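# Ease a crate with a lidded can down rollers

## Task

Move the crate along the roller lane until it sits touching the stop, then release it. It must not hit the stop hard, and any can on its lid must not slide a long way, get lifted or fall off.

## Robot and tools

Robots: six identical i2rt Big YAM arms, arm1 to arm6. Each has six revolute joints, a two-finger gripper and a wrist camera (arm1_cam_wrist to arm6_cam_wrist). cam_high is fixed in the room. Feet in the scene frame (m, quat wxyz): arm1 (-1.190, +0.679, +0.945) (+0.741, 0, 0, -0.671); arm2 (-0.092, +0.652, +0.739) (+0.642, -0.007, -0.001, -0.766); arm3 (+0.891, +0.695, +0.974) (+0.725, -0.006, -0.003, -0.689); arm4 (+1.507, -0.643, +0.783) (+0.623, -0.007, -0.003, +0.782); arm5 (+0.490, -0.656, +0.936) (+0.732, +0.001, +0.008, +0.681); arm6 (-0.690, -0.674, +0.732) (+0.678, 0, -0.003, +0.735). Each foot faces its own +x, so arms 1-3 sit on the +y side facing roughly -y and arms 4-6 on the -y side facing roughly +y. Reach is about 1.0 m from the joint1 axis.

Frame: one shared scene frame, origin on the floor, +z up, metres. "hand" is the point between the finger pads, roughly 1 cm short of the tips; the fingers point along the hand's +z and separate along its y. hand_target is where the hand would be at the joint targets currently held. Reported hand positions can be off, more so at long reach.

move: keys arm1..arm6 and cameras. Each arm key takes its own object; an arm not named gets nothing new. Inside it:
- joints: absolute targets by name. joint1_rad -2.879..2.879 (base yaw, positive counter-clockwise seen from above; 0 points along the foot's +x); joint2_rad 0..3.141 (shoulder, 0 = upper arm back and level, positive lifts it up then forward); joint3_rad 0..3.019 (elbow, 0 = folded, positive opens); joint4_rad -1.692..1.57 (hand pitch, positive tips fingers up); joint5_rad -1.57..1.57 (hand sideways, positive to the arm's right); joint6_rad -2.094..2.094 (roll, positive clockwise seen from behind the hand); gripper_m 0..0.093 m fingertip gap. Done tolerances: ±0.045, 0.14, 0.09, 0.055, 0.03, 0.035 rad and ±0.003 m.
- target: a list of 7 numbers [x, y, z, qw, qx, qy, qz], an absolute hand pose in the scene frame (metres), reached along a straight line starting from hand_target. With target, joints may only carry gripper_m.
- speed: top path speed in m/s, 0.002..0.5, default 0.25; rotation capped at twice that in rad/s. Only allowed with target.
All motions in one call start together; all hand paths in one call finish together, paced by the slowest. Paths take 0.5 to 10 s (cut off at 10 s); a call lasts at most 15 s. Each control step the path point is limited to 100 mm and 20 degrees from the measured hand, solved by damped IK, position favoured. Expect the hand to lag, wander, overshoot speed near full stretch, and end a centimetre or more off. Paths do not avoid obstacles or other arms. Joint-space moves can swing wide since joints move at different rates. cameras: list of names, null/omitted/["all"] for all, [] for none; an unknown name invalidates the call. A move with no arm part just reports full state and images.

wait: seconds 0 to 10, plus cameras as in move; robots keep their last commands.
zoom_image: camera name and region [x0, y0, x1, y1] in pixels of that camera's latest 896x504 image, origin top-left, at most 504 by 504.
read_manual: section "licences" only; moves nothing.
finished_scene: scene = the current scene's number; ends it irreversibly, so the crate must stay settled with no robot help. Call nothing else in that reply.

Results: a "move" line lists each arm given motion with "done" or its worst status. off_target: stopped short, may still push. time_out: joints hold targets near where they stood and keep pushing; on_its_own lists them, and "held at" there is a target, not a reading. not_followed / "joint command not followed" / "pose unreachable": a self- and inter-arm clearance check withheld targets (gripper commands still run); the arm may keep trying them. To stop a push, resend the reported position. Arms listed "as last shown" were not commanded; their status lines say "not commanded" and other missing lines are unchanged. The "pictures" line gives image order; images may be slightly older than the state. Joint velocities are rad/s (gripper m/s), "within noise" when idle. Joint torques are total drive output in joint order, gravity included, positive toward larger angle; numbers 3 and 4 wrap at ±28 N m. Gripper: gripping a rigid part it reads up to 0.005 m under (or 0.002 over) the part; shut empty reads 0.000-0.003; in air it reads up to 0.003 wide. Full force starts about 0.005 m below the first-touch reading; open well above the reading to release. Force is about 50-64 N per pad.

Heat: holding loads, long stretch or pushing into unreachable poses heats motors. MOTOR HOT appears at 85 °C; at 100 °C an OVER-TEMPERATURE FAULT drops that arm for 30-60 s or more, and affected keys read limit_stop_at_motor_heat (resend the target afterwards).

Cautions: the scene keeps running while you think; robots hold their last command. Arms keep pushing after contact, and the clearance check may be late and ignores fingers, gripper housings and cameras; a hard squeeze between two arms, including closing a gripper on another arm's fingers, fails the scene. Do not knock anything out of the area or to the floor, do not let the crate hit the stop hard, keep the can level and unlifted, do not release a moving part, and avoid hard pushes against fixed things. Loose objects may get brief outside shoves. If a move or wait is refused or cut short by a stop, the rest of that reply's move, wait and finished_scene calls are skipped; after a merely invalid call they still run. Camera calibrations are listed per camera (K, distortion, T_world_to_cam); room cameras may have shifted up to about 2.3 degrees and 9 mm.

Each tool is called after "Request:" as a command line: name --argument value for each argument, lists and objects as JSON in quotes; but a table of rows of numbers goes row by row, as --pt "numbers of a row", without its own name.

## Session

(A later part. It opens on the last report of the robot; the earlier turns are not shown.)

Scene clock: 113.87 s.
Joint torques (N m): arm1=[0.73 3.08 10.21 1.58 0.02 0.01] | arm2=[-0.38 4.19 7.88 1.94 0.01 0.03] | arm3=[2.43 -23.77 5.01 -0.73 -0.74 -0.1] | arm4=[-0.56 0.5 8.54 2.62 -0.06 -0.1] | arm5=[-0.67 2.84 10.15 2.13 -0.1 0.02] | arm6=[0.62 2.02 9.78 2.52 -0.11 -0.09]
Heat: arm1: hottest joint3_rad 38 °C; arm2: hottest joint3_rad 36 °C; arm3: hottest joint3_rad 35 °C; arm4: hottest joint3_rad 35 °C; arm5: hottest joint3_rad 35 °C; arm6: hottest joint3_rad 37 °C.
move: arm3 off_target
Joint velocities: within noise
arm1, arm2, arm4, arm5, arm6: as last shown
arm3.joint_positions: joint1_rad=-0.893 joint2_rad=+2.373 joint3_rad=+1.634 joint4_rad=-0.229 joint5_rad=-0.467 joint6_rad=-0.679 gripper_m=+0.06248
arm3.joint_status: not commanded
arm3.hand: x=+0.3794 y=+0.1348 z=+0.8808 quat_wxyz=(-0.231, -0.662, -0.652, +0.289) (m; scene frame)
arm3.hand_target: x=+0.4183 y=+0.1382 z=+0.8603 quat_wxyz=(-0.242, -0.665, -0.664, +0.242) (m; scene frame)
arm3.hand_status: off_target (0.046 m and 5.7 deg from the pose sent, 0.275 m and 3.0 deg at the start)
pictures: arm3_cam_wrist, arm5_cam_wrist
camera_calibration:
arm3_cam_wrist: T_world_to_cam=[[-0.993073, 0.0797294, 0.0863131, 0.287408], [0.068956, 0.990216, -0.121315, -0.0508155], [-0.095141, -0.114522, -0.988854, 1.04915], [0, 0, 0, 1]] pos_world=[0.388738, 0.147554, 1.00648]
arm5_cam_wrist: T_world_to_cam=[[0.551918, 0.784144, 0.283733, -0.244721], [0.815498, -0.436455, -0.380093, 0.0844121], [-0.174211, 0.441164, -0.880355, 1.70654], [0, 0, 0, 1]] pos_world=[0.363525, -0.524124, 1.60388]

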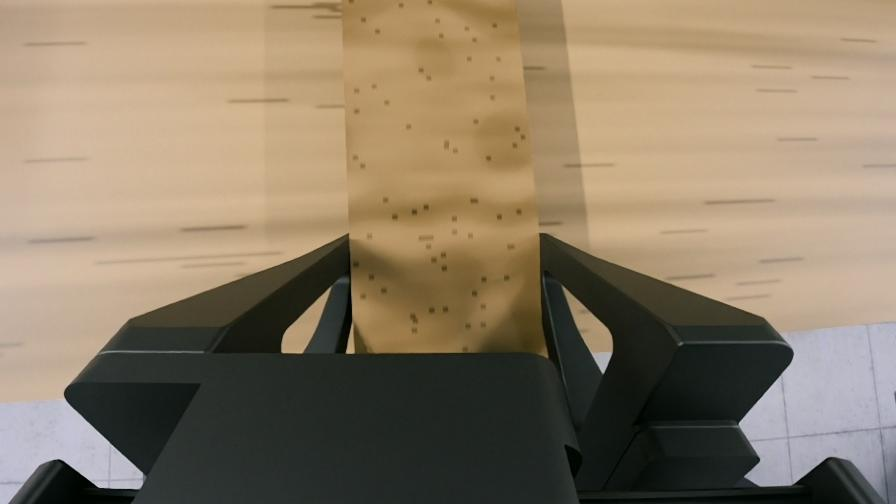

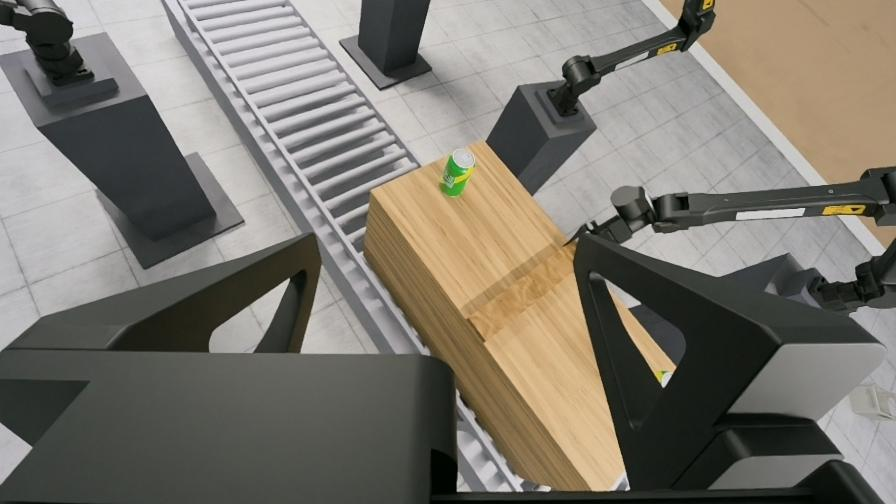

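Request:
move --arm5 '{"target":[0.38,-0.19,0.975,0.242,-0.664,0.664,0.242],"speed":0.12}' --cameras '["arm3_cam_wrist","arm5_cam_wrist"]'

Scene clock: 125.80 s.
Joint torques (N m): arm1=[0.21 3.02 10.25 1.52 0.03 0.02] | arm2=[-0.5 3.84 7.98 1.91 0.03 0.02] | arm3=[2.49 -23.77 5.05 -0.76 -0.73 -0.1] | arm4=[-0.5 0.62 8.59 2.59 -0.08 -0.09] | arm5=[-1.2 -8.94 11.77 2.1 0.33 0.09] | arm6=[0.62 1.96 9.77 2.52 -0.11 -0.09]
Heat: arm1: hottest joint3_rad 38 °C; arm2: hottest joint3_rad 36 °C; arm3: hottest joint3_rad 34 °C; arm4: hottest joint3_rad 35 °C; arm5: hottest joint3_rad 36 °C; arm6: hottest joint3_rad 38 °C.
move: arm5 off_target
Joint velocities: within noise
arm1, arm2, arm3, arm4, arm6: as last shown
arm5.joint_positions: joint1_rad=+0.390 joint2_rad=+1.484 joint3_rad=+0.631 joint4_rad=-0.074 joint5_rad=+0.203 joint6_rad=+0.221 gripper_m=+0.09396
arm5.joint_status: not commanded
arm5.hand: x=+0.3820 y=-0.2130 z=+0.9640 quat_wxyz=(-0.232, +0.677, -0.661, -0.227) (m; scene frame)
arm5.hand_target: x=+0.3804 y=-0.1912 z=+0.9756 quat_wxyz=(-0.242, +0.664, -0.664, -0.242) (m; scene frame)
arm5.hand_status: off_target (0.026 m and 2.5 deg from the pose sent, 0.593 m and 62.3 deg at the start)
pictures: arm3_cam_wrist, arm5_cam_wrist
camera_calibration:
arm3_cam_wrist: T_world_to_cam=[[-0.993073, 0.0797294, 0.0863131, 0.287408], [0.068956, 0.990216, -0.121315, -0.0508155], [-0.095141, -0.114522, -0.988854, 1.04915], [0, 0, 0, 1]] pos_world=[0.388738, 0.147554, 1.00648]
arm5_cam_wrist: T_world_to_cam=[[0.999243, 0.0300378, 0.024702, -0.400144], [0.0304446, -0.999404, -0.0162614, -0.209432], [0.0241988, 0.0170012, -0.999563, 1.08059], [0, 0, 0, 1]] pos_world=[0.380068, -0.215659, 1.0866]

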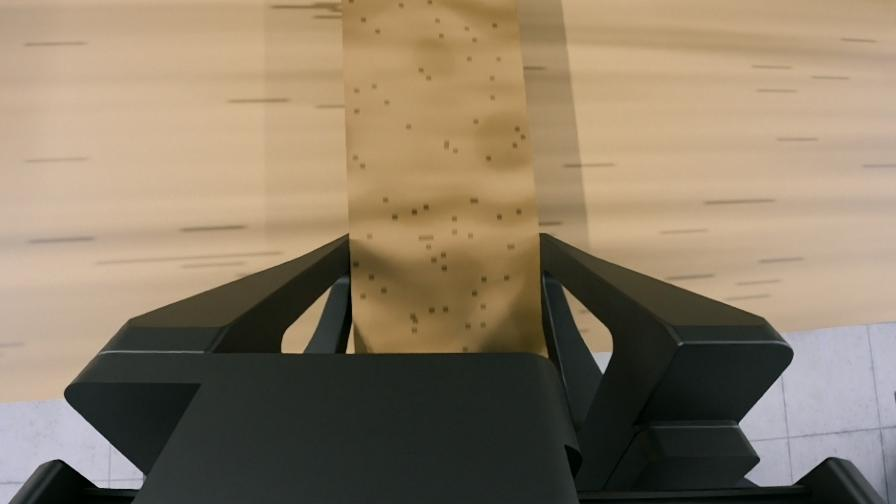

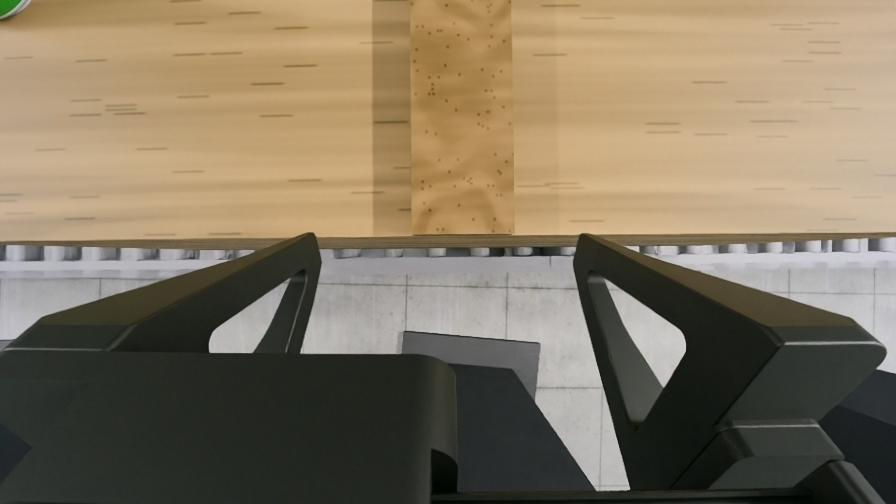

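Request:
move --arm5 '{"target":[0.388,-0.160,0.905,0.242,-0.664,0.664,0.242],"speed":0.08}' --cameras '["arm5_cam_wrist"]'

Scene clock: 133.27 s.
Joint torques (N m): arm1=[0.56 3.55 10.29 1.51 0.03 0.02] | arm2=[-0.62 3.78 7.8 1.87 -0.01 0.01] | arm3=[2.32 -23.71 5 -0.76 -0.74 -0.1] | arm4=[-0.56 0.62 8.61 2.55 -0.06 -0.1] | arm5=[-1.2 -10.87 9.47 2.13 -0.04 -0.1] | arm6=[0.62 1.96 9.77 2.52 -0.11 -0.09]
Heat: arm1: hottest joint3_rad 38 °C; arm2: hottest joint3_rad 36 °C; arm3: hottest joint3_rad 34 °C; arm4: hottest joint3_rad 36 °C; arm5: hottest joint3_rad 36 °C; arm6: hottest joint3_rad 38 °C.
move: arm5 off_target
Joint velocities: within noise
arm1, arm2, arm3, arm4, arm6: as last shown
arm5.joint_positions: joint1_rad=+0.345 joint2_rad=+1.725 joint3_rad=+0.673 joint4_rad=+0.145 joint5_rad=+0.184 joint6_rad=+0.202 gripper_m=+0.09396
arm5.joint_status: not commanded
arm5.hand: x=+0.3892 y=-0.1786 z=+0.9025 quat_wxyz=(-0.236, +0.668, -0.666, -0.233) (m; scene frame)
arm5.hand_target: x=+0.3883 y=-0.1608 z=+0.9055 quat_wxyz=(-0.242, +0.664, -0.664, -0.242) (m; scene frame)
arm5.hand_status: off_target (0.019 m and 1.4 deg from the pose sent, 0.080 m and 2.5 deg at the start)
pictures: arm5_cam_wrist
camera_calibration:
arm5_cam_wrist: T_world_to_cam=[[0.9998, 0.0110767, 0.0166265, -0.40315], [0.0115816, -0.999465, -0.0305849, -0.155964], [0.0162788, 0.0307714, -0.999394, 1.02376], [0, 0, 0, 1]] pos_world=[0.388211, -0.182917, 1.02507]

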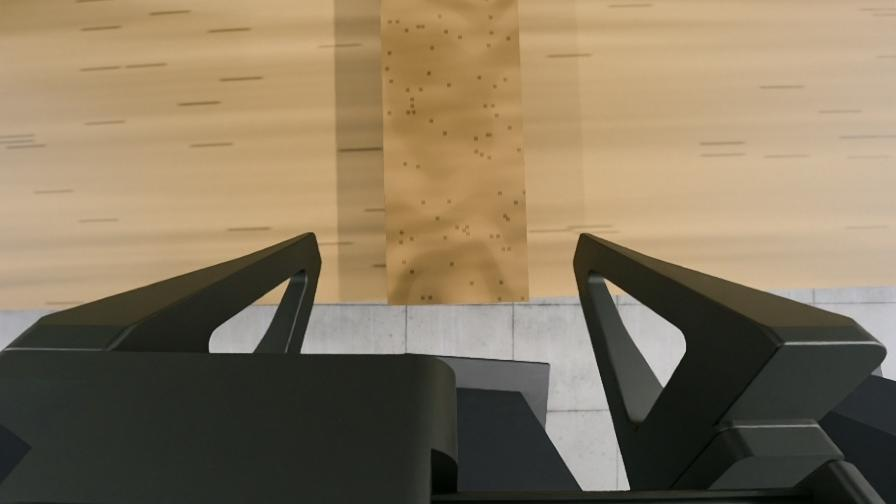

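Request:
move --arm5 '{"target":[0.396,-0.158,0.839,0.242,-0.664,0.664,0.242],"speed":0.05}' --cameras '["arm5_cam_wrist"]'

Scene clock: 139.40 s.
Joint torques (N m): arm1=[0.32 3.08 10.24 1.57 0.02 0.02] | arm2=[-0.32 4.01 7.95 2.1 0.01 0.04] | arm3=[2.32 -23.88 5.07 -0.76 -0.73 -0.1] | arm4=[-0.56 0.56 8.5 2.61 -0.05 -0.09] | arm5=[-1.32 -9.7 7.57 1.88 -0.22 -0.03] | arm6=[0.62 1.96 9.77 2.54 -0.11 -0.09]
Heat: arm1: hottest joint3_rad 38 °C; arm2: hottest joint3_rad 37 °C; arm3: hottest joint3_rad 34 °C; arm4: hottest joint3_rad 36 °C; arm5: hottest joint3_rad 37 °C; arm6: hottest joint3_rad 38 °C.
move: arm5 off_target
Joint velocities: within noise
arm1, arm2, arm3, arm4, arm6: as last shown
arm5.joint_positions: joint1_rad=+0.324 joint2_rad=+1.901 joint3_rad=+0.679 joint4_rad=+0.355 joint5_rad=+0.173 joint6_rad=+0.178 gripper_m=+0.09396
arm5.joint_status: not commanded
arm5.hand: x=+0.3943 y=-0.1672 z=+0.8537 quat_wxyz=(-0.247, +0.664, -0.661, -0.246) (m; scene frame)
arm5.hand_target: x=+0.3963 y=-0.1590 z=+0.8394 quat_wxyz=(-0.242, +0.664, -0.664, -0.242) (m; scene frame)
arm5.hand_status: off_target (0.017 m and 0.8 deg from the pose sent, 0.067 m and 1.4 deg at the start)
pictures: arm5_cam_wrist
camera_calibration:
arm5_cam_wrist: T_world_to_cam=[[0.999796, 0.0143138, 0.014231, -0.4051], [0.0152343, -0.997648, -0.0668314, -0.116264], [0.0132409, 0.0670345, -0.997663, 0.980308], [0, 0, 0, 1]] pos_world=[0.393808, -0.175906, 0.976012]

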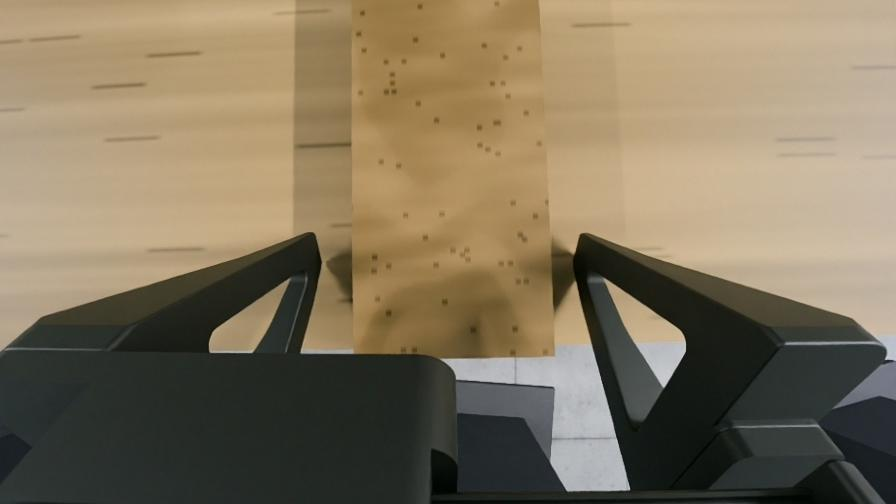

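Request:
move --arm5 '{"target":[0.397,-0.157,0.846,0.242,-0.664,0.664,0.242],"speed":0.05}' --cameras '[]'

Request:
move --arm5 '{"joints":{"gripper_m":0.067}}' --cameras '["arm5_cam_wrist"]'

Request:
move --arm5 '{"joints":{"gripper_m":0.056}}' --cameras '["arm5_cam_wrist"]'

Scene clock: 148.70 s.
Joint torques (N m): arm1=[0.67 3.37 10.35 1.62 0.03 0.03] | arm2=[-0.38 4.13 7.97 2.03 0 -0.01] | arm3=[2.49 -23.65 5.07 -0.8 -0.73 -0.11] | arm4=[-0.73 0.44 8.54 2.56 -0.05 -0.11] | arm5=[-1.44 -11.52 7.68 1.16 -0.3 -0.02] | arm6=[0.62 1.96 9.77 2.54 -0.11 -0.09]
Heat: arm1: hottest joint3_rad 39 °C; arm2: hottest joint3_rad 37 °C; arm3: hottest joint3_rad 34 °C; arm4: hottest joint3_rad 36 °C; arm5: hottest joint3_rad 37 °C; arm6: hottest joint3_rad 38 °C.
move: arm5 off_target
Joint velocities: within noise
arm1, arm2, arm3, arm4, arm6: as last shown
arm5.joint_positions: joint1_rad=+0.322 joint2_rad=+1.901 joint3_rad=+0.679 joint4_rad=+0.354 joint5_rad=+0.173 joint6_rad=+0.175 gripper_m=+0.09396
arm5.joint_status: not commanded
arm5.hand: x=+0.3951 y=-0.1671 z=+0.8536 quat_wxyz=(-0.247, +0.665, -0.661, -0.246) (m; scene frame)
arm5.hand_target: x=+0.3973 y=-0.1575 z=+0.8463 quat_wxyz=(-0.242, +0.664, -0.664, -0.242) (m; scene frame)
arm5.hand_status: off_target (0.013 m and 0.8 deg from the pose sent, 0.013 m and 0.8 deg at the start)
pictures: none
No camera images: "cameras" was empty.

Scene clock: 149.40 s.
Joint torques (N m): arm1=[0.32 3.02 10.28 1.46 0.02 0] | arm2=[-0.44 4.13 7.92 1.98 -0.01 0.02] | arm3=[2.49 -23.53 5.05 -0.79 -0.73 -0.1] | arm4=[-0.67 0.56 8.59 2.56 -0.05 -0.09] | arm5=[-0.62 -11.63 7.17 1.32 0.03 0.03] | arm6=[0.62 1.96 9.77 2.54 -0.11 -0.09]
Heat: arm1: hottest joint3_rad 39 °C; arm2: hottest joint3_rad 37 °C; arm3: hottest joint3_rad 34 °C; arm4: hottest joint3_rad 36 °C; arm5: hottest joint3_rad 37 °C; arm6: hottest joint3_rad 38 °C.
move: arm5 done
Joint velocities: within noise
arm1, arm2, arm4, arm6: as last shown
arm3.joint_positions: joint1_rad=-0.893 joint2_rad=+2.373 joint3_rad=+1.634 joint4_rad=-0.229 joint5_rad=-0.468 joint6_rad=-0.679 gripper_m=+0.06248
arm3.joint_status: not commanded
arm3.hand: x=+0.3794 y=+0.1347 z=+0.8809 quat_wxyz=(-0.231, -0.662, -0.652, +0.289) (m; scene frame)
arm3.hand_target: x=+0.4184 y=+0.1382 z=+0.8603 quat_wxyz=(-0.242, -0.665, -0.664, +0.242) (m; scene frame)
arm3.hand_status: not commanded
arm5.joint_positions: joint1_rad=+0.312 joint2_rad=+1.901 joint3_rad=+0.685 joint4_rad=+0.352 joint5_rad=+0.165 joint6_rad=+0.170 gripper_m=+0.06714
arm5.joint_status: all done
arm5.hand: x=+0.3979 y=-0.1636 z=+0.8547 quat_wxyz=(-0.247, +0.664, -0.661, -0.247) (m; scene frame)
arm5.hand_target: x=+0.3971 y=-0.1575 z=+0.8463 quat_wxyz=(-0.242, +0.664, -0.664, -0.242) (m; scene frame)
arm5.hand_status: not commanded
pictures: arm5_cam_wrist
camera_calibration:
arm5_cam_wrist: T_world_to_cam=[[0.99982, 0.0142403, 0.012539, -0.407224], [0.0150629, -0.997561, -0.0681591, -0.111577], [0.0115378, 0.0683357, -0.997596, 0.981869], [0, 0, 0, 1]] pos_world=[0.397503, -0.172602, 0.97701]

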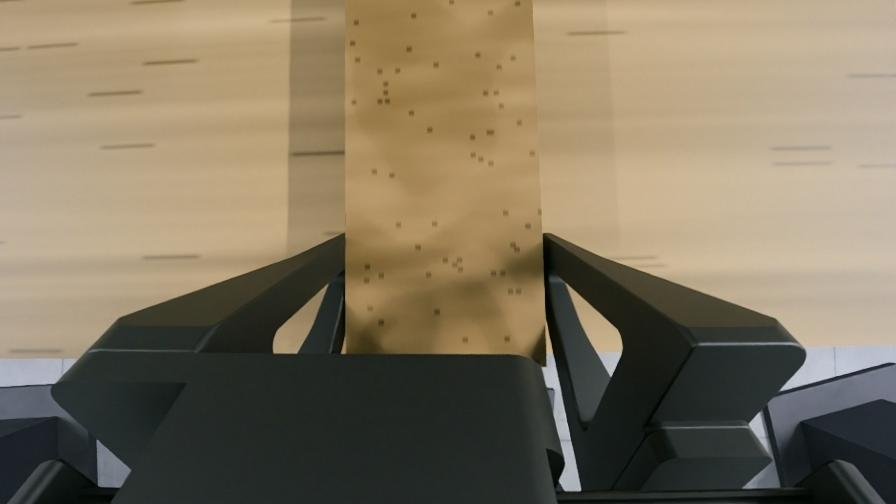

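Scene clock: 149.83 s.
Joint torques (N m): arm1=[0.26 3.25 10.36 1.59 0.01 0.04] | arm2=[-0.91 4.13 8.01 1.96 -0.01 0] | arm3=[2.43 -23.77 5.07 -0.8 -0.72 -0.11] | arm4=[-0.67 0.5 8.58 2.54 -0.05 -0.08] | arm5=[-0.62 -11.63 7.13 1.35 0.19 0.05] | arm6=[0.62 1.96 9.77 2.54 -0.11 -0.09]
Heat: arm1: hottest joint3_rad 39 °C; arm2: hottest joint3_rad 37 °C; arm3: hottest joint3_rad 34 °C; arm4: hottest joint3_rad 36 °C; arm5: hottest joint3_rad 37 °C; arm6: hottest joint3_rad 38 °C.
move: arm5 off_target
Joint velocities: within noise
arm1.joint_positions: joint1_rad=+0.450 joint2_rad=+0.646 joint3_rad=+1.353 joint4_rad=-1.256 joint5_rad=-0.025 joint6_rad=-0.082 gripper_m=+0.09396
arm1.joint_status: not commanded
arm1.hand: x=-1.0494 y=+0.4575 z=+1.4761 quat_wxyz=(-0.422, -0.389, -0.781, +0.247) (m; scene frame)
arm1.hand_target: x=-1.0507 y=+0.4596 z=+1.4900 quat_wxyz=(-0.433, -0.386, -0.774, +0.254) (m; scene frame)
arm1.hand_status: not commanded
arm2.joint_positions: joint1_rad=-0.156 joint2_rad=+0.540 joint3_rad=+1.434 joint4_rad=-1.421 joint5_rad=+0.220 joint6_rad=-0.465 gripper_m=+0.09396
arm2.joint_status: not commanded
arm2.hand: x=-0.1822 y=+0.4980 z=+1.3000 quat_wxyz=(-0.099, -0.605, -0.610, +0.501) (m; scene frame)
arm2.hand_target: x=-0.1810 y=+0.5013 z=+1.3088 quat_wxyz=(-0.104, -0.602, -0.605, +0.510) (m; scene frame)
arm2.hand_status: not commanded
arm3: as last shown
arm4.joint_positions: joint1_rad=+0.133 joint2_rad=+0.618 joint3_rad=+1.399 joint4_rad=-1.434 joint5_rad=-0.177 joint6_rad=+0.312 gripper_m=+0.09396
arm4.joint_status: not commanded
arm4.hand: x=+1.3937 y=-0.4464 z=+1.3061 quat_wxyz=(-0.124, +0.677, -0.588, -0.425) (m; scene frame)
arm4.hand_target: x=+1.3943 y=-0.4484 z=+1.3173 quat_wxyz=(-0.129, +0.673, -0.583, -0.436) (m; scene frame)
arm4.hand_status: not commanded
arm5.joint_positions: joint1_rad=+0.313 joint2_rad=+1.901 joint3_rad=+0.685 joint4_rad=+0.351 joint5_rad=+0.161 joint6_rad=+0.168 gripper_m=+0.06283
arm5.joint_status: gripper_m off_target (ended at +0.06285, target +0.05600)
arm5.hand: x=+0.3971 y=-0.1636 z=+0.8547 quat_wxyz=(-0.245, +0.665, -0.660, -0.248) (m; scene frame)
arm5.hand_target: x=+0.3971 y=-0.1575 z=+0.8463 quat_wxyz=(-0.242, +0.664, -0.664, -0.242) (m; scene frame)
arm5.hand_status: not commanded
arm6.joint_positions: joint1_rad=+0.067 joint2_rad=+0.576 joint3_rad=+1.433 joint4_rad=-1.158 joint5_rad=-0.198 joint6_rad=-0.235 gripper_m=+0.09396
arm6.joint_status: not commanded
arm6.hand: x=-0.7592 y=-0.4590 z=+1.3426 quat_wxyz=(-0.383, +0.697, -0.398, -0.457) (m; scene frame)
arm6.hand_target: x=-0.7586 y=-0.4633 z=+1.3513 quat_wxyz=(-0.390, +0.692, -0.394, -0.462) (m; scene frame)
arm6.hand_status: not commanded
pictures: arm5_cam_wrist
camera_calibration:
arm5_cam_wrist: T_world_to_cam=[[0.999778, 0.0179949, 0.0109438, -0.404404], [0.0186952, -0.997533, -0.0676683, -0.113386], [0.00969915, 0.0678579, -0.997648, 0.982569], [0, 0, 0, 1]] pos_world=[0.396904, -0.172504, 0.977011]

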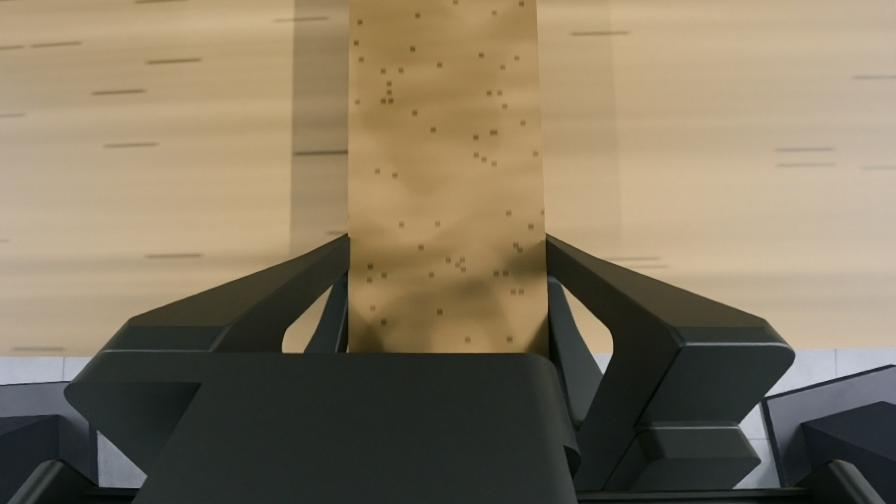

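Request:
move --arm3 '{"target":[0.382,0.136,0.872,-0.231,-0.662,-0.652,0.289],"speed":0.03}' --cameras '["arm3_cam_wrist","arm5_cam_wrist"]'

Scene clock: 158.77 s.
Joint torques (N m): arm1=[0.44 3.19 10.29 1.58 0 0.03] | arm2=[-0.62 4.31 7.9 1.87 0.01 0.03] | arm3=[-0.09 -22.83 7.68 1.11 -0.1 -0.05] | arm4=[-0.67 0.5 8.53 2.54 -0.05 -0.09] | arm5=[-0.91 -11.69 7.09 1.35 0.19 0.05] | arm6=[0.62 1.96 9.78 2.54 -0.11 -0.09]
Heat: arm1: hottest joint3_rad 39 °C; arm2: hottest joint3_rad 37 °C; arm3: hottest joint3_rad 34 °C; arm4: hottest joint3_rad 36 °C; arm5: hottest joint3_rad 36 °C; arm6: hottest joint3_rad 38 °C.
move: arm3 off_target
Joint velocities: within noise
arm1, arm2, arm4, arm6: as last shown
arm3.joint_positions: joint1_rad=-0.897 joint2_rad=+2.374 joint3_rad=+1.634 joint4_rad=-0.205 joint5_rad=-0.471 joint6_rad=-0.679 gripper_m=+0.06248
arm3.joint_status: not commanded
arm3.hand: x=+0.3750 y=+0.1335 z=+0.8831 quat_wxyz=(-0.232, -0.658, -0.651, +0.299) (m; scene frame)
arm3.hand_target: x=+0.3820 y=+0.1362 z=+0.8721 quat_wxyz=(-0.231, -0.662, -0.652, +0.289) (m; scene frame)
arm3.hand_status: off_target (0.013 m and 1.2 deg from the pose sent, 0.009 m and 0.0 deg at the start)
arm5.joint_positions: joint1_rad=+0.315 joint2_rad=+1.901 joint3_rad=+0.685 joint4_rad=+0.351 joint5_rad=+0.161 joint6_rad=+0.168 gripper_m=+0.06283
arm5.joint_status: not commanded
arm5.hand: x=+0.3957 y=-0.1637 z=+0.8547 quat_wxyz=(-0.245, +0.666, -0.659, -0.248) (m; scene frame)
arm5.hand_target: x=+0.3972 y=-0.1575 z=+0.8463 quat_wxyz=(-0.242, +0.664, -0.664, -0.242) (m; scene frame)
arm5.hand_status: not commanded
pictures: arm3_cam_wrist, arm5_cam_wrist
camera_calibration:
arm3_cam_wrist: T_world_to_cam=[[-0.991657, 0.0825168, 0.0990331, 0.270818], [0.0682881, 0.987888, -0.139337, -0.0324292], [-0.109331, -0.131412, -0.98528, 1.05535], [0, 0, 0, 1]] pos_world=[0.386156, 0.148375, 1.00848]
arm5_cam_wrist: T_world_to_cam=[[0.999725, 0.020701, 0.0109733, -0.402647], [0.0213972, -0.997479, -0.0676616, -0.114534], [0.00954502, 0.0678778, -0.997648, 0.982553], [0, 0, 0, 1]] pos_world=[0.395608, -0.172604, 0.976911]

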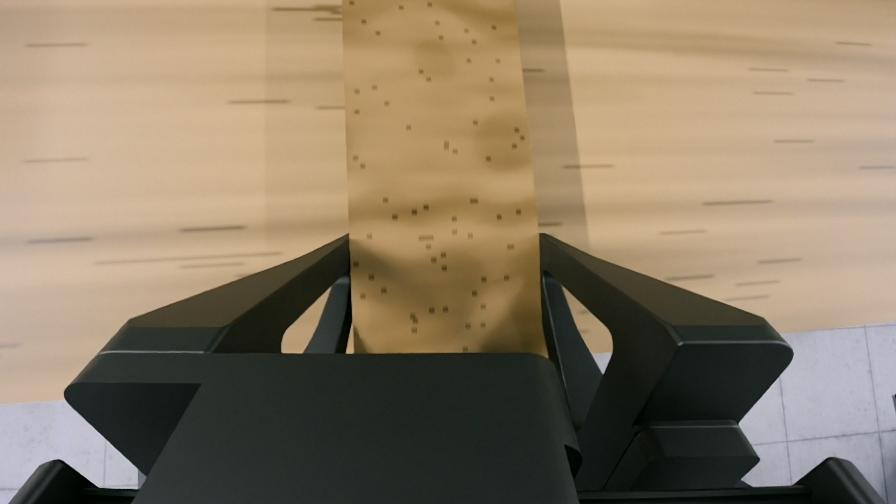

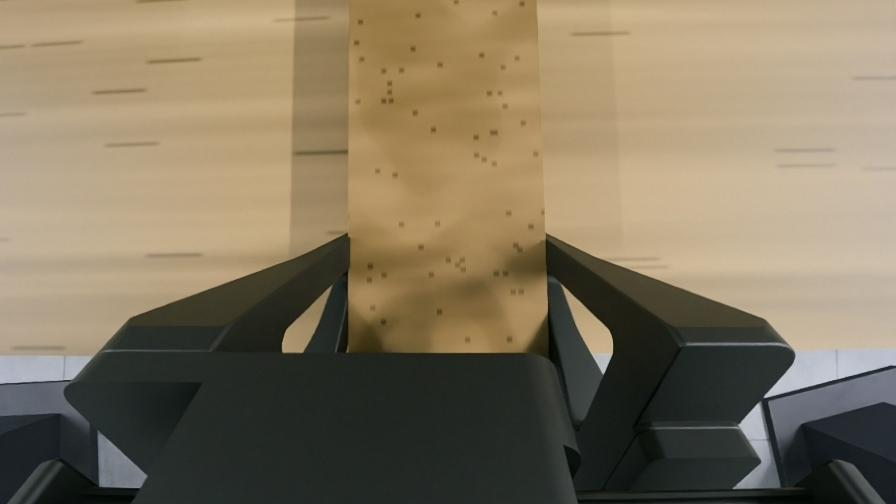

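Torques relaxed. Release arm3.

Request:
move --arm3 '{"joints":{"gripper_m":0.093}}' --cameras '["arm3_cam_wrist","arm5_cam_wrist"]'

Scene clock: 163.73 s.
Joint torques (N m): arm1=[0.32 3.37 10.24 1.48 0 0.01] | arm2=[-0.44 4.31 7.91 2 -0.02 0.03] | arm3=[1.14 -22.77 7.97 0.51 -0.6 -0.06] | arm4=[-0.67 0.73 8.54 2.61 -0.05 -0.1] | arm5=[-4.6 -12.81 5.96 1.42 0.12 -0.2] | arm6=[0.62 1.96 9.78 2.52 -0.11 -0.09]
Heat: arm1: hottest joint3_rad 39 °C; arm2: hottest joint3_rad 37 °C; arm3: hottest joint3_rad 34 °C; arm4: hottest joint3_rad 36 °C; arm5: hottest joint3_rad 36 °C; arm6: hottest joint3_rad 38 °C.
move: arm3 done
Joint velocities: within noise
arm1, arm2, arm4, arm6: as last shown
arm3.joint_positions: joint1_rad=-0.907 joint2_rad=+2.374 joint3_rad=+1.631 joint4_rad=-0.190 joint5_rad=-0.457 joint6_rad=-0.679 gripper_m=+0.09296
arm3.joint_status: all done
arm3.hand: x=+0.3661 y=+0.1391 z=+0.8833 quat_wxyz=(-0.223, -0.662, -0.646, +0.307) (m; scene frame)
arm3.hand_target: x=+0.3820 y=+0.1361 z=+0.8720 quat_wxyz=(-0.231, -0.662, -0.652, +0.289) (m; scene frame)
arm3.hand_status: not commanded
arm5.joint_positions: joint1_rad=+0.361 joint2_rad=+1.911 joint3_rad=+0.698 joint4_rad=+0.349 joint5_rad=+0.163 joint6_rad=+0.194 gripper_m=+0.06283
arm5.joint_status: not commanded
arm5.hand: x=+0.3724 y=-0.1642 z=+0.8534 quat_wxyz=(-0.237, +0.672, -0.653, -0.257) (m; scene frame)
arm5.hand_target: x=+0.3972 y=-0.1574 z=+0.8464 quat_wxyz=(-0.242, +0.664, -0.664, -0.242) (m; scene frame)
arm5.hand_status: not commanded
pictures: arm3_cam_wrist, arm5_cam_wrist
camera_calibration:
arm3_cam_wrist: T_world_to_cam=[[-0.988129, 0.101112, 0.11566, 0.243008], [0.0845136, 0.986485, -0.140371, -0.0421408], [-0.12829, -0.12893, -0.98332, 1.06008], [0, 0, 0, 1]] pos_world=[0.379682, 0.153677, 1.00838]
arm5_cam_wrist: T_world_to_cam=[[0.998951, 0.0454779, -0.00534525, -0.361012], [0.0450028, -0.996609, -0.0688809, -0.12226], [-0.00845968, 0.0685681, -0.997611, 0.988422], [0, 0, 0, 1]] pos_world=[0.374497, -0.173202, 0.97571]

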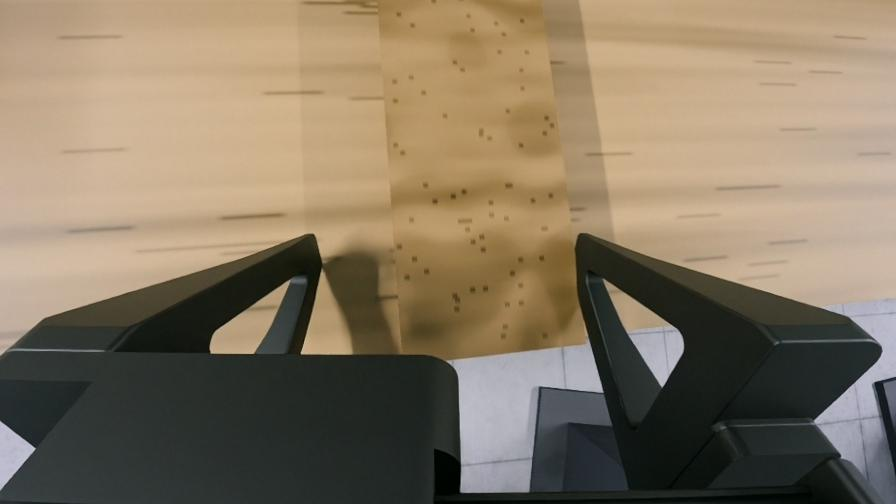

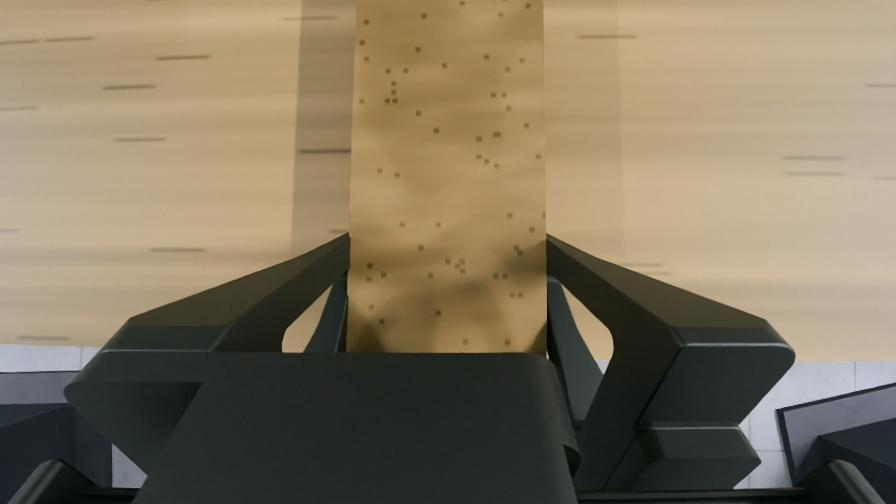

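Request:
move --arm3 '{"target":[0.366,0.25,1.01,-0.228,-0.662,-0.65,0.295],"speed":0.06}' --cameras '["arm3_cam_wrist","arm5_cam_wrist"]'

Request:
move --arm3 '{"target":[0.75,0.38,1.25,-0.242,-0.664,-0.664,0.242],"speed":0.15}' --cameras '["arm5_cam_wrist"]'

Scene clock: 174.30 s.
Joint torques (N m): arm1=[0.44 3.19 10.25 1.55 0.03 0.03] | arm2=[-0.15 4.42 7.88 1.99 0.02 0.04] | arm3=[-1.14 -21.13 9.07 0.75 -0.42 -0.18] | arm4=[-0.62 0.56 8.54 2.58 -0.06 -0.09] | arm5=[-4.6 -12.75 5.96 1.42 0.14 -0.2] | arm6=[0.67 1.96 9.77 2.52 -0.11 -0.09]
Heat: arm1: hottest joint3_rad 39 °C; arm2: hottest joint3_rad 37 °C; arm3: hottest joint3_rad 35 °C; arm4: hottest joint3_rad 36 °C; arm5: hottest joint3_rad 35 °C; arm6: hottest joint3_rad 38 °C.
move: arm3 done
Joint velocities: within noise
arm1, arm2, arm4, arm5, arm6: as last shown
arm3.joint_positions: joint1_rad=-1.039 joint2_rad=+2.053 joint3_rad=+1.434 joint4_rad=-0.408 joint5_rad=-0.542 joint6_rad=-0.805 gripper_m=+0.09296
arm3.joint_status: not commanded
arm3.hand: x=+0.3680 y=+0.2452 z=+1.0029 quat_wxyz=(-0.230, -0.666, -0.647, +0.291) (m; scene frame)
arm3.hand_target: x=+0.3660 y=+0.2498 z=+1.0099 quat_wxyz=(-0.228, -0.662, -0.650, +0.295) (m; scene frame)
arm3.hand_status: done (0.009 m and 0.7 deg from the pose sent, 0.168 m and 1.5 deg at the start)
arm5.hand: x=+0.3723 y=-0.1643 z=+0.8534 quat_wxyz=(-0.237, +0.672, -0.653, -0.257) (m; scene frame)
pictures: arm3_cam_wrist, arm5_cam_wrist
camera_calibration:
arm3_cam_wrist: T_world_to_cam=[[-0.992005, 0.0924792, 0.0858713, 0.253736], [0.0813493, 0.9888, -0.125124, -0.144881], [-0.0964809, -0.117138, -0.988418, 1.18209], [0, 0, 0, 1]] pos_world=[0.377543, 0.258261, 1.12848]
arm5_cam_wrist: T_world_to_cam=[[0.998948, 0.0455035, -0.00564381, -0.360615], [0.0450077, -0.996608, -0.0688943, -0.122244], [-0.0087596, 0.0685679, -0.997608, 0.988531], [0, 0, 0, 1]] pos_world=[0.374397, -0.173202, 0.97571]

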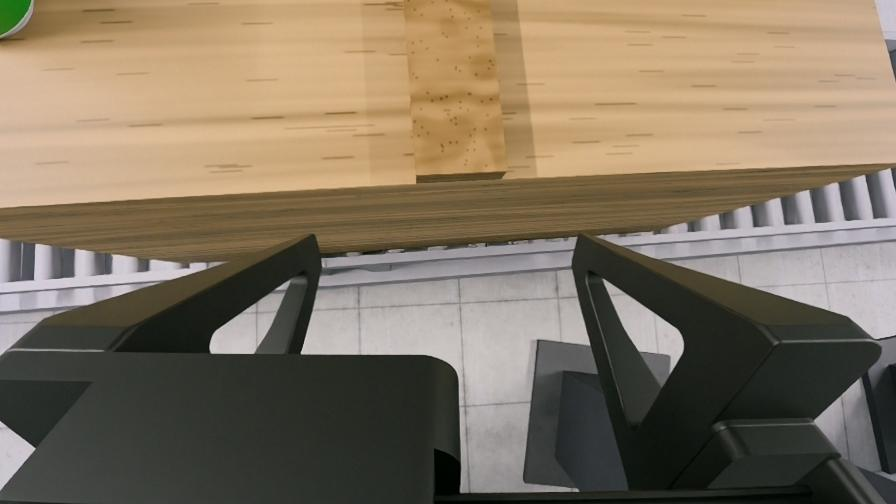

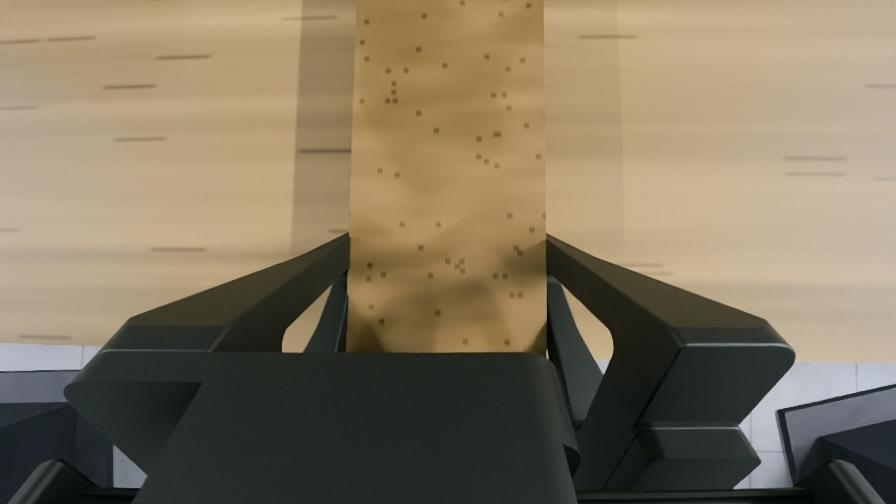

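Scene clock: 178.33 s.
Joint torques (N m): arm1=[0.56 3.31 10.36 1.63 0.03 0.01] | arm2=[-1.03 4.19 7.94 2.02 -0.01 0.01] | arm3=[0.5 -4.07 12.26 0.81 -0.09 0.08] | arm4=[-0.56 0.5 8.59 2.52 -0.05 -0.09] | arm5=[-4.6 -12.81 5.96 1.42 0.13 -0.2] | arm6=[0.62 1.9 9.78 2.52 -0.11 -0.09]
Heat: arm1: hottest joint3_rad 39 °C; arm2: hottest joint3_rad 37 °C; arm3: hottest joint3_rad 35 °C; arm4: hottest joint3_rad 36 °C; arm5: hottest joint3_rad 35 °C; arm6: hottest joint3_rad 38 °C.
move: arm3 done
Joint velocities: within noise
arm1, arm2, arm4, arm5, arm6: as last shown
arm3.joint_positions: joint1_rad=-0.656 joint2_rad=+0.872 joint3_rad=+0.871 joint4_rad=-0.979 joint5_rad=-0.370 joint6_rad=-0.499 gripper_m=+0.09296
arm3.joint_status: not commanded
arm3.hand: x=+0.7472 y=+0.3807 z=+1.2451 quat_wxyz=(-0.240, -0.662, -0.667, +0.242) (m; scene frame)
arm3.hand_target: x=+0.7500 y=+0.3801 z=+1.2500 quat_wxyz=(-0.242, -0.664, -0.664, +0.242) (m; scene frame)
arm3.hand_status: done (0.006 m and 0.5 deg from the pose sent, 0.474 m and 6.1 deg at the start)
pictures: arm5_cam_wrist
camera_calibration:
arm5_cam_wrist: T_world_to_cam=[[0.998948, 0.0455035, -0.00564381, -0.360615], [0.0450077, -0.996608, -0.0688943, -0.122244], [-0.0087596, 0.0685679, -0.997608, 0.988531], [0, 0, 0, 1]] pos_world=[0.374397, -0.173202, 0.97571]

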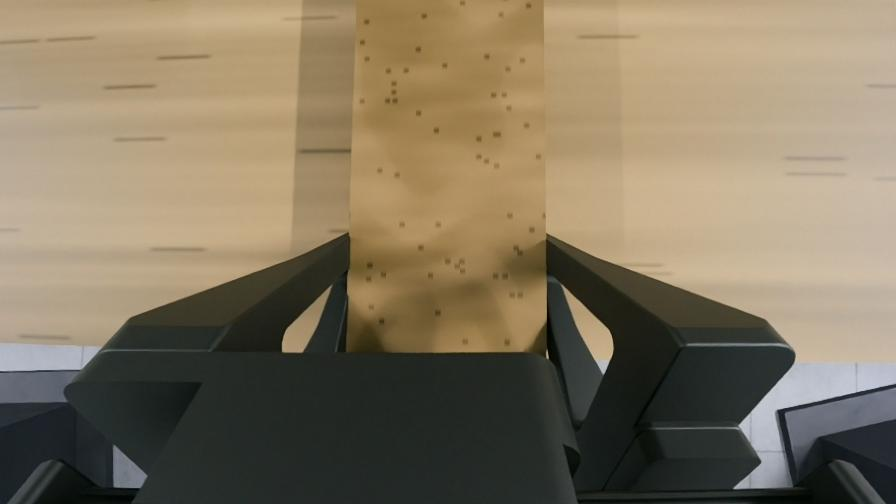

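Request:
move --arm5 '{"target":[0.20,-0.163,0.841,0.242,-0.664,0.664,0.242],"speed":0.05}' --cameras '["arm5_cam_wrist"]'

Request:
move --arm5 '{"target":[0.08,-0.167,0.837,0.242,-0.664,0.664,0.242],"speed":0.05}' --cameras '["arm5_cam_wrist","arm2_cam_wrist","cam_high"]'

Scene clock: 195.83 s.
Joint torques (N m): arm1=[0.09 3.25 10.35 1.48 0.06 0.03] | arm2=[-0.5 3.37 7.83 1.85 -0.01 0.04] | arm3=[0.38 -4.13 12.26 0.88 -0.09 0.08] | arm4=[-0.56 0.67 8.58 2.58 -0.06 -0.11] | arm5=[-4.66 -18.78 4.51 1.02 0.9 -0.19] | arm6=[0.62 1.96 9.77 2.52 -0.11 -0.09]
Heat: arm1: hottest joint3_rad 39 °C; arm2: hottest joint3_rad 37 °C; arm3: hottest joint3_rad 36 °C; arm4: hottest joint3_rad 36 °C; arm5: hottest joint3_rad 34 °C; arm6: hottest joint3_rad 38 °C.
move: arm5 off_target
Joint velocities: within noise
arm1, arm2, arm3, arm4, arm6: as last shown
arm3.joint_positions: joint1_rad=-0.656 joint2_rad=+0.872 joint3_rad=+0.871 joint4_rad=-0.980 joint5_rad=-0.370 joint6_rad=-0.498 gripper_m=+0.09296
arm3.hand: x=+0.7472 y=+0.3807 z=+1.2450 quat_wxyz=(-0.240, -0.663, -0.667, +0.242) (m; scene frame)
arm5.joint_positions: joint1_rad=+0.780 joint2_rad=+2.055 joint3_rad=+0.986 joint4_rad=+0.113 joint5_rad=+0.401 joint6_rad=+0.541 gripper_m=+0.06282
arm5.joint_status: not commanded
arm5.hand: x=+0.1657 y=-0.1740 z=+0.8437 quat_wxyz=(-0.228, +0.673, -0.652, -0.263) (m; scene frame)
arm5.hand_target: x=+0.1992 y=-0.1644 z=+0.8407 quat_wxyz=(-0.242, +0.665, -0.664, -0.242) (m; scene frame)
arm5.hand_status: off_target (0.036 m and 3.4 deg from the pose sent, 0.173 m and 2.4 deg at the start)
pictures: arm5_cam_wrist
camera_calibration:
arm5_cam_wrist: T_world_to_cam=[[0.998121, 0.0560694, -0.0246993, -0.135745], [0.0543357, -0.996338, -0.0660133, -0.127328], [-0.0283101, 0.0645472, -0.997513, 0.980112], [0, 0, 0, 1]] pos_world=[0.170155, -0.182514, 0.965916]

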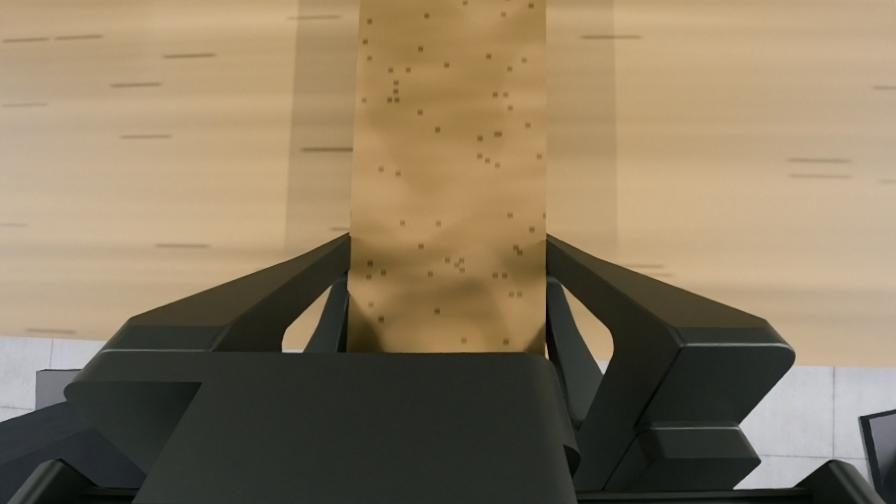

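Scene clock: 199.13 s.
Joint torques (N m): arm1=[0.56 3.37 10.26 1.54 0.02 0.02] | arm2=[-0.56 4.48 7.91 2 0.02 0.05] | arm3=[0.56 -4.19 12.33 0.84 -0.09 0.08] | arm4=[-0.5 0.44 8.54 2.51 -0.06 -0.08] | arm5=[-4.01 -22.48 4.97 0.68 1.07 -0.09] | arm6=[0.62 1.96 9.77 2.54 -0.11 -0.09]
Heat: arm1: hottest joint3_rad 39 °C; arm2: hottest joint3_rad 37 °C; arm3: hottest joint3_rad 36 °C; arm4: hottest joint3_rad 36 °C; arm5: hottest joint3_rad 34 °C; arm6: hottest joint3_rad 38 °C.
move: arm5 off_target
Joint velocities: within noise
arm1, arm2, arm3, arm4, arm6: as last shown
arm5.joint_positions: joint1_rad=+0.946 joint2_rad=+2.189 joint3_rad=+1.263 joint4_rad=-0.094 joint5_rad=+0.490 joint6_rad=+0.697 gripper_m=+0.06282
arm5.joint_status: not commanded
arm5.hand: x=+0.0462 y=-0.1795 z=+0.8386 quat_wxyz=(-0.226, +0.672, -0.653, -0.266) (m; scene frame)
arm5.hand_target: x=+0.0791 y=-0.1679 z=+0.8367 quat_wxyz=(-0.242, +0.664, -0.664, -0.242) (m; scene frame)
arm5.hand_status: off_target (0.036 m and 3.7 deg from the pose sent, 0.086 m and 3.4 deg at the start)
pictures: arm2_cam_wrist, arm5_cam_wrist, cam_high
camera_calibration:
arm2_cam_wrist: T_world_to_cam=[[-0.832918, 0.219082, 0.508184, -0.923679], [0.0695952, 0.952477, -0.296554, -0.0720338], [-0.549003, -0.211638, -0.808582, 1.18363], [0, 0, 0, 1]] pos_world=[-0.114517, 0.521474, 1.4051]
arm5_cam_wrist: T_world_to_cam=[[0.997953, 0.056016, -0.0308682, -0.0111349], [0.0538423, -0.996283, -0.0672462, -0.12557], [-0.0345203, 0.0654465, -0.997259, 0.972268], [0, 0, 0, 1]] pos_world=[0.0514361, -0.188111, 0.960815]

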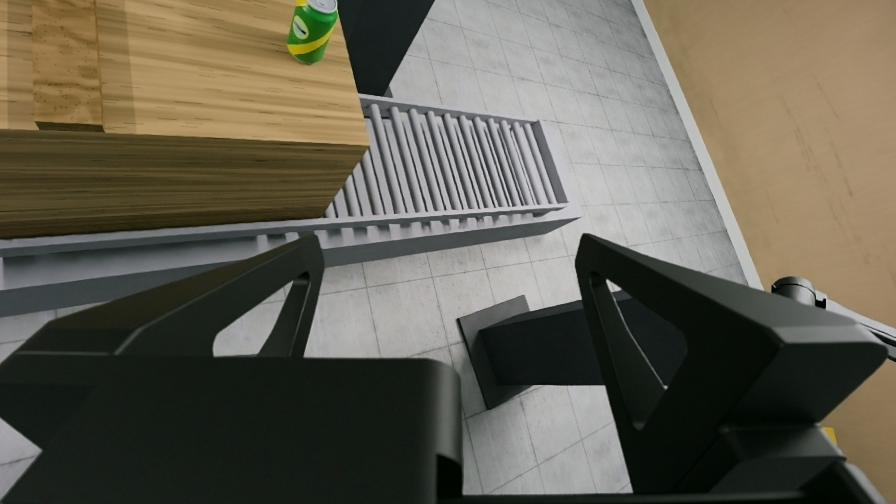

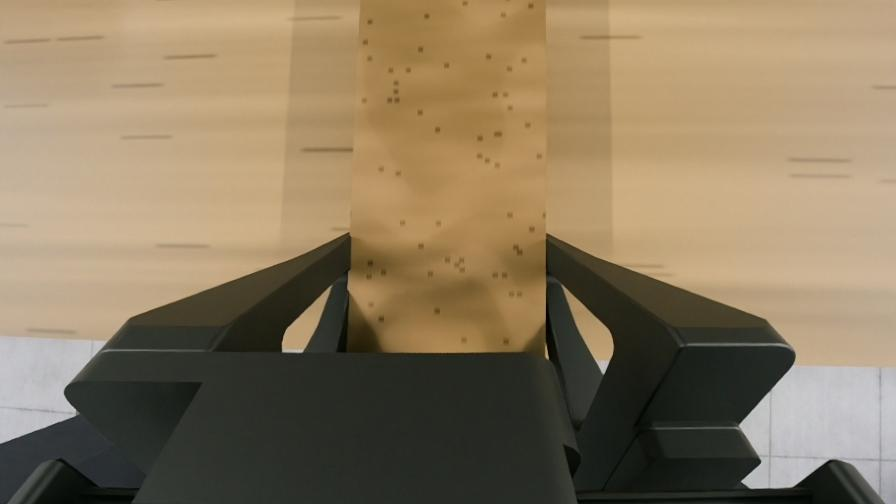

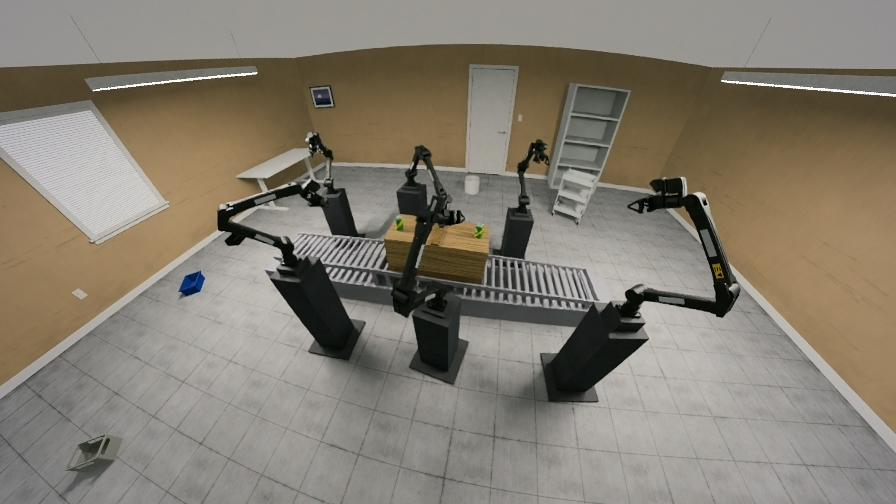

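Request:
move --arm2 '{"target":[0.05,0.145,0.965,-0.242,-0.664,-0.664,0.242],"speed":0.12}' --cameras '["arm2_cam_wrist","arm5_cam_wrist"]'

Scene clock: 209.43 s.
Joint torques (N m): arm1=[0.44 3.19 10.26 1.57 0.01 0.02] | arm2=[0.32 -9.29 12.49 1.83 0 0.07] | arm3=[0.38 -4.19 12.26 0.84 -0.07 0.06] | arm4=[-0.5 0.56 8.62 2.62 -0.05 -0.09] | arm5=[-3.84 -22.53 5.05 0.53 1.13 -0.09] | arm6=[0.62 1.9 9.78 2.52 -0.11 -0.09]
Heat: arm1: hottest joint3_rad 39 °C; arm2: hottest joint3_rad 37 °C; arm3: hottest joint3_rad 37 °C; arm4: hottest joint3_rad 36 °C; arm5: hottest joint3_rad 34 °C; arm6: hottest joint3_rad 38 °C.
move: arm2 off_target
Joint velocities: within noise
arm1, arm3, arm4, arm5, arm6: as last shown
arm2.joint_positions: joint1_rad=+0.498 joint2_rad=+1.343 joint3_rad=+1.045 joint4_rad=-0.658 joint5_rad=+0.208 joint6_rad=+0.260 gripper_m=+0.09396
arm2.joint_status: not commanded
arm2.hand: x=+0.0366 y=+0.1601 z=+0.9455 quat_wxyz=(-0.218, -0.670, -0.669, +0.236) (m; scene frame)
arm2.hand_target: x=+0.0496 y=+0.1462 z=+0.9653 quat_wxyz=(-0.242, -0.664, -0.664, +0.242) (m; scene frame)
arm2.hand_status: off_target (0.028 m and 3.0 deg from the pose sent, 0.539 m and 35.2 deg at the start)
arm5.hand: x=+0.0462 y=-0.1796 z=+0.8386 quat_wxyz=(-0.226, +0.672, -0.653, -0.266) (m; scene frame)
arm5.hand_target: x=+0.0791 y=-0.1679 z=+0.8367 quat_wxyz=(-0.242, +0.665, -0.664, -0.242) (m; scene frame)
pictures: arm2_cam_wrist, arm5_cam_wrist
camera_calibration:
arm2_cam_wrist: T_world_to_cam=[[-0.999231, -0.0106689, 0.0377334, 0.000433471], [-0.0115698, 0.999651, -0.0237384, -0.133026], [-0.037467, -0.0241567, -0.999006, 1.07699], [0, 0, 0, 1]] pos_world=[0.0392455, 0.159, 1.07274]
arm5_cam_wrist: T_world_to_cam=[[0.997958, 0.0560777, -0.030576, -0.0115081], [0.0539339, -0.996299, -0.0669272, -0.125897], [-0.034216, 0.0651415, -0.997289, 0.972129], [0, 0, 0, 1]] pos_world=[0.0515371, -0.188112, 0.960716]

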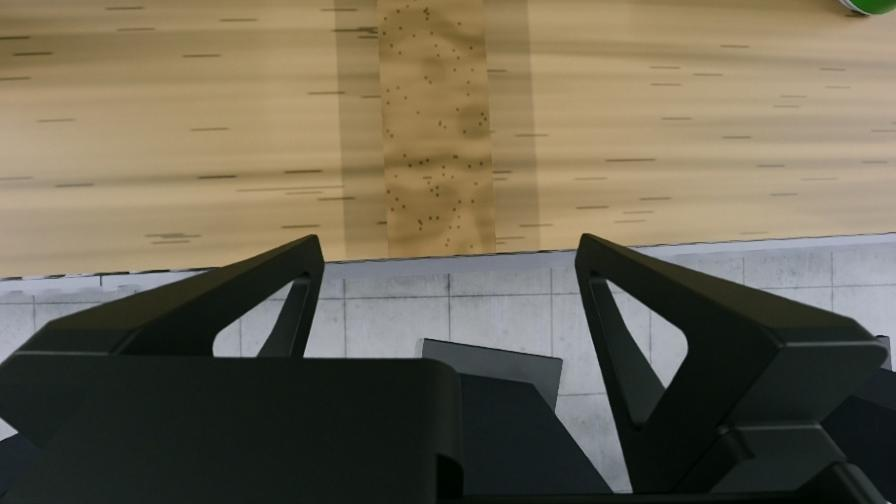

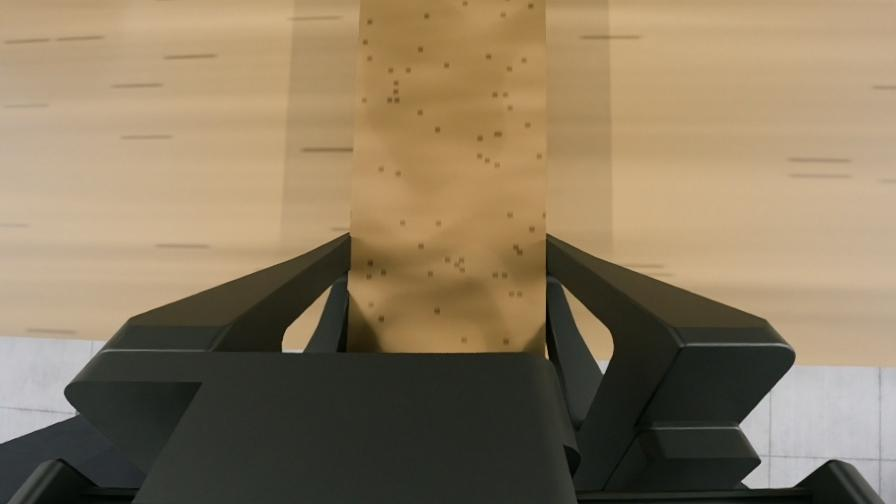

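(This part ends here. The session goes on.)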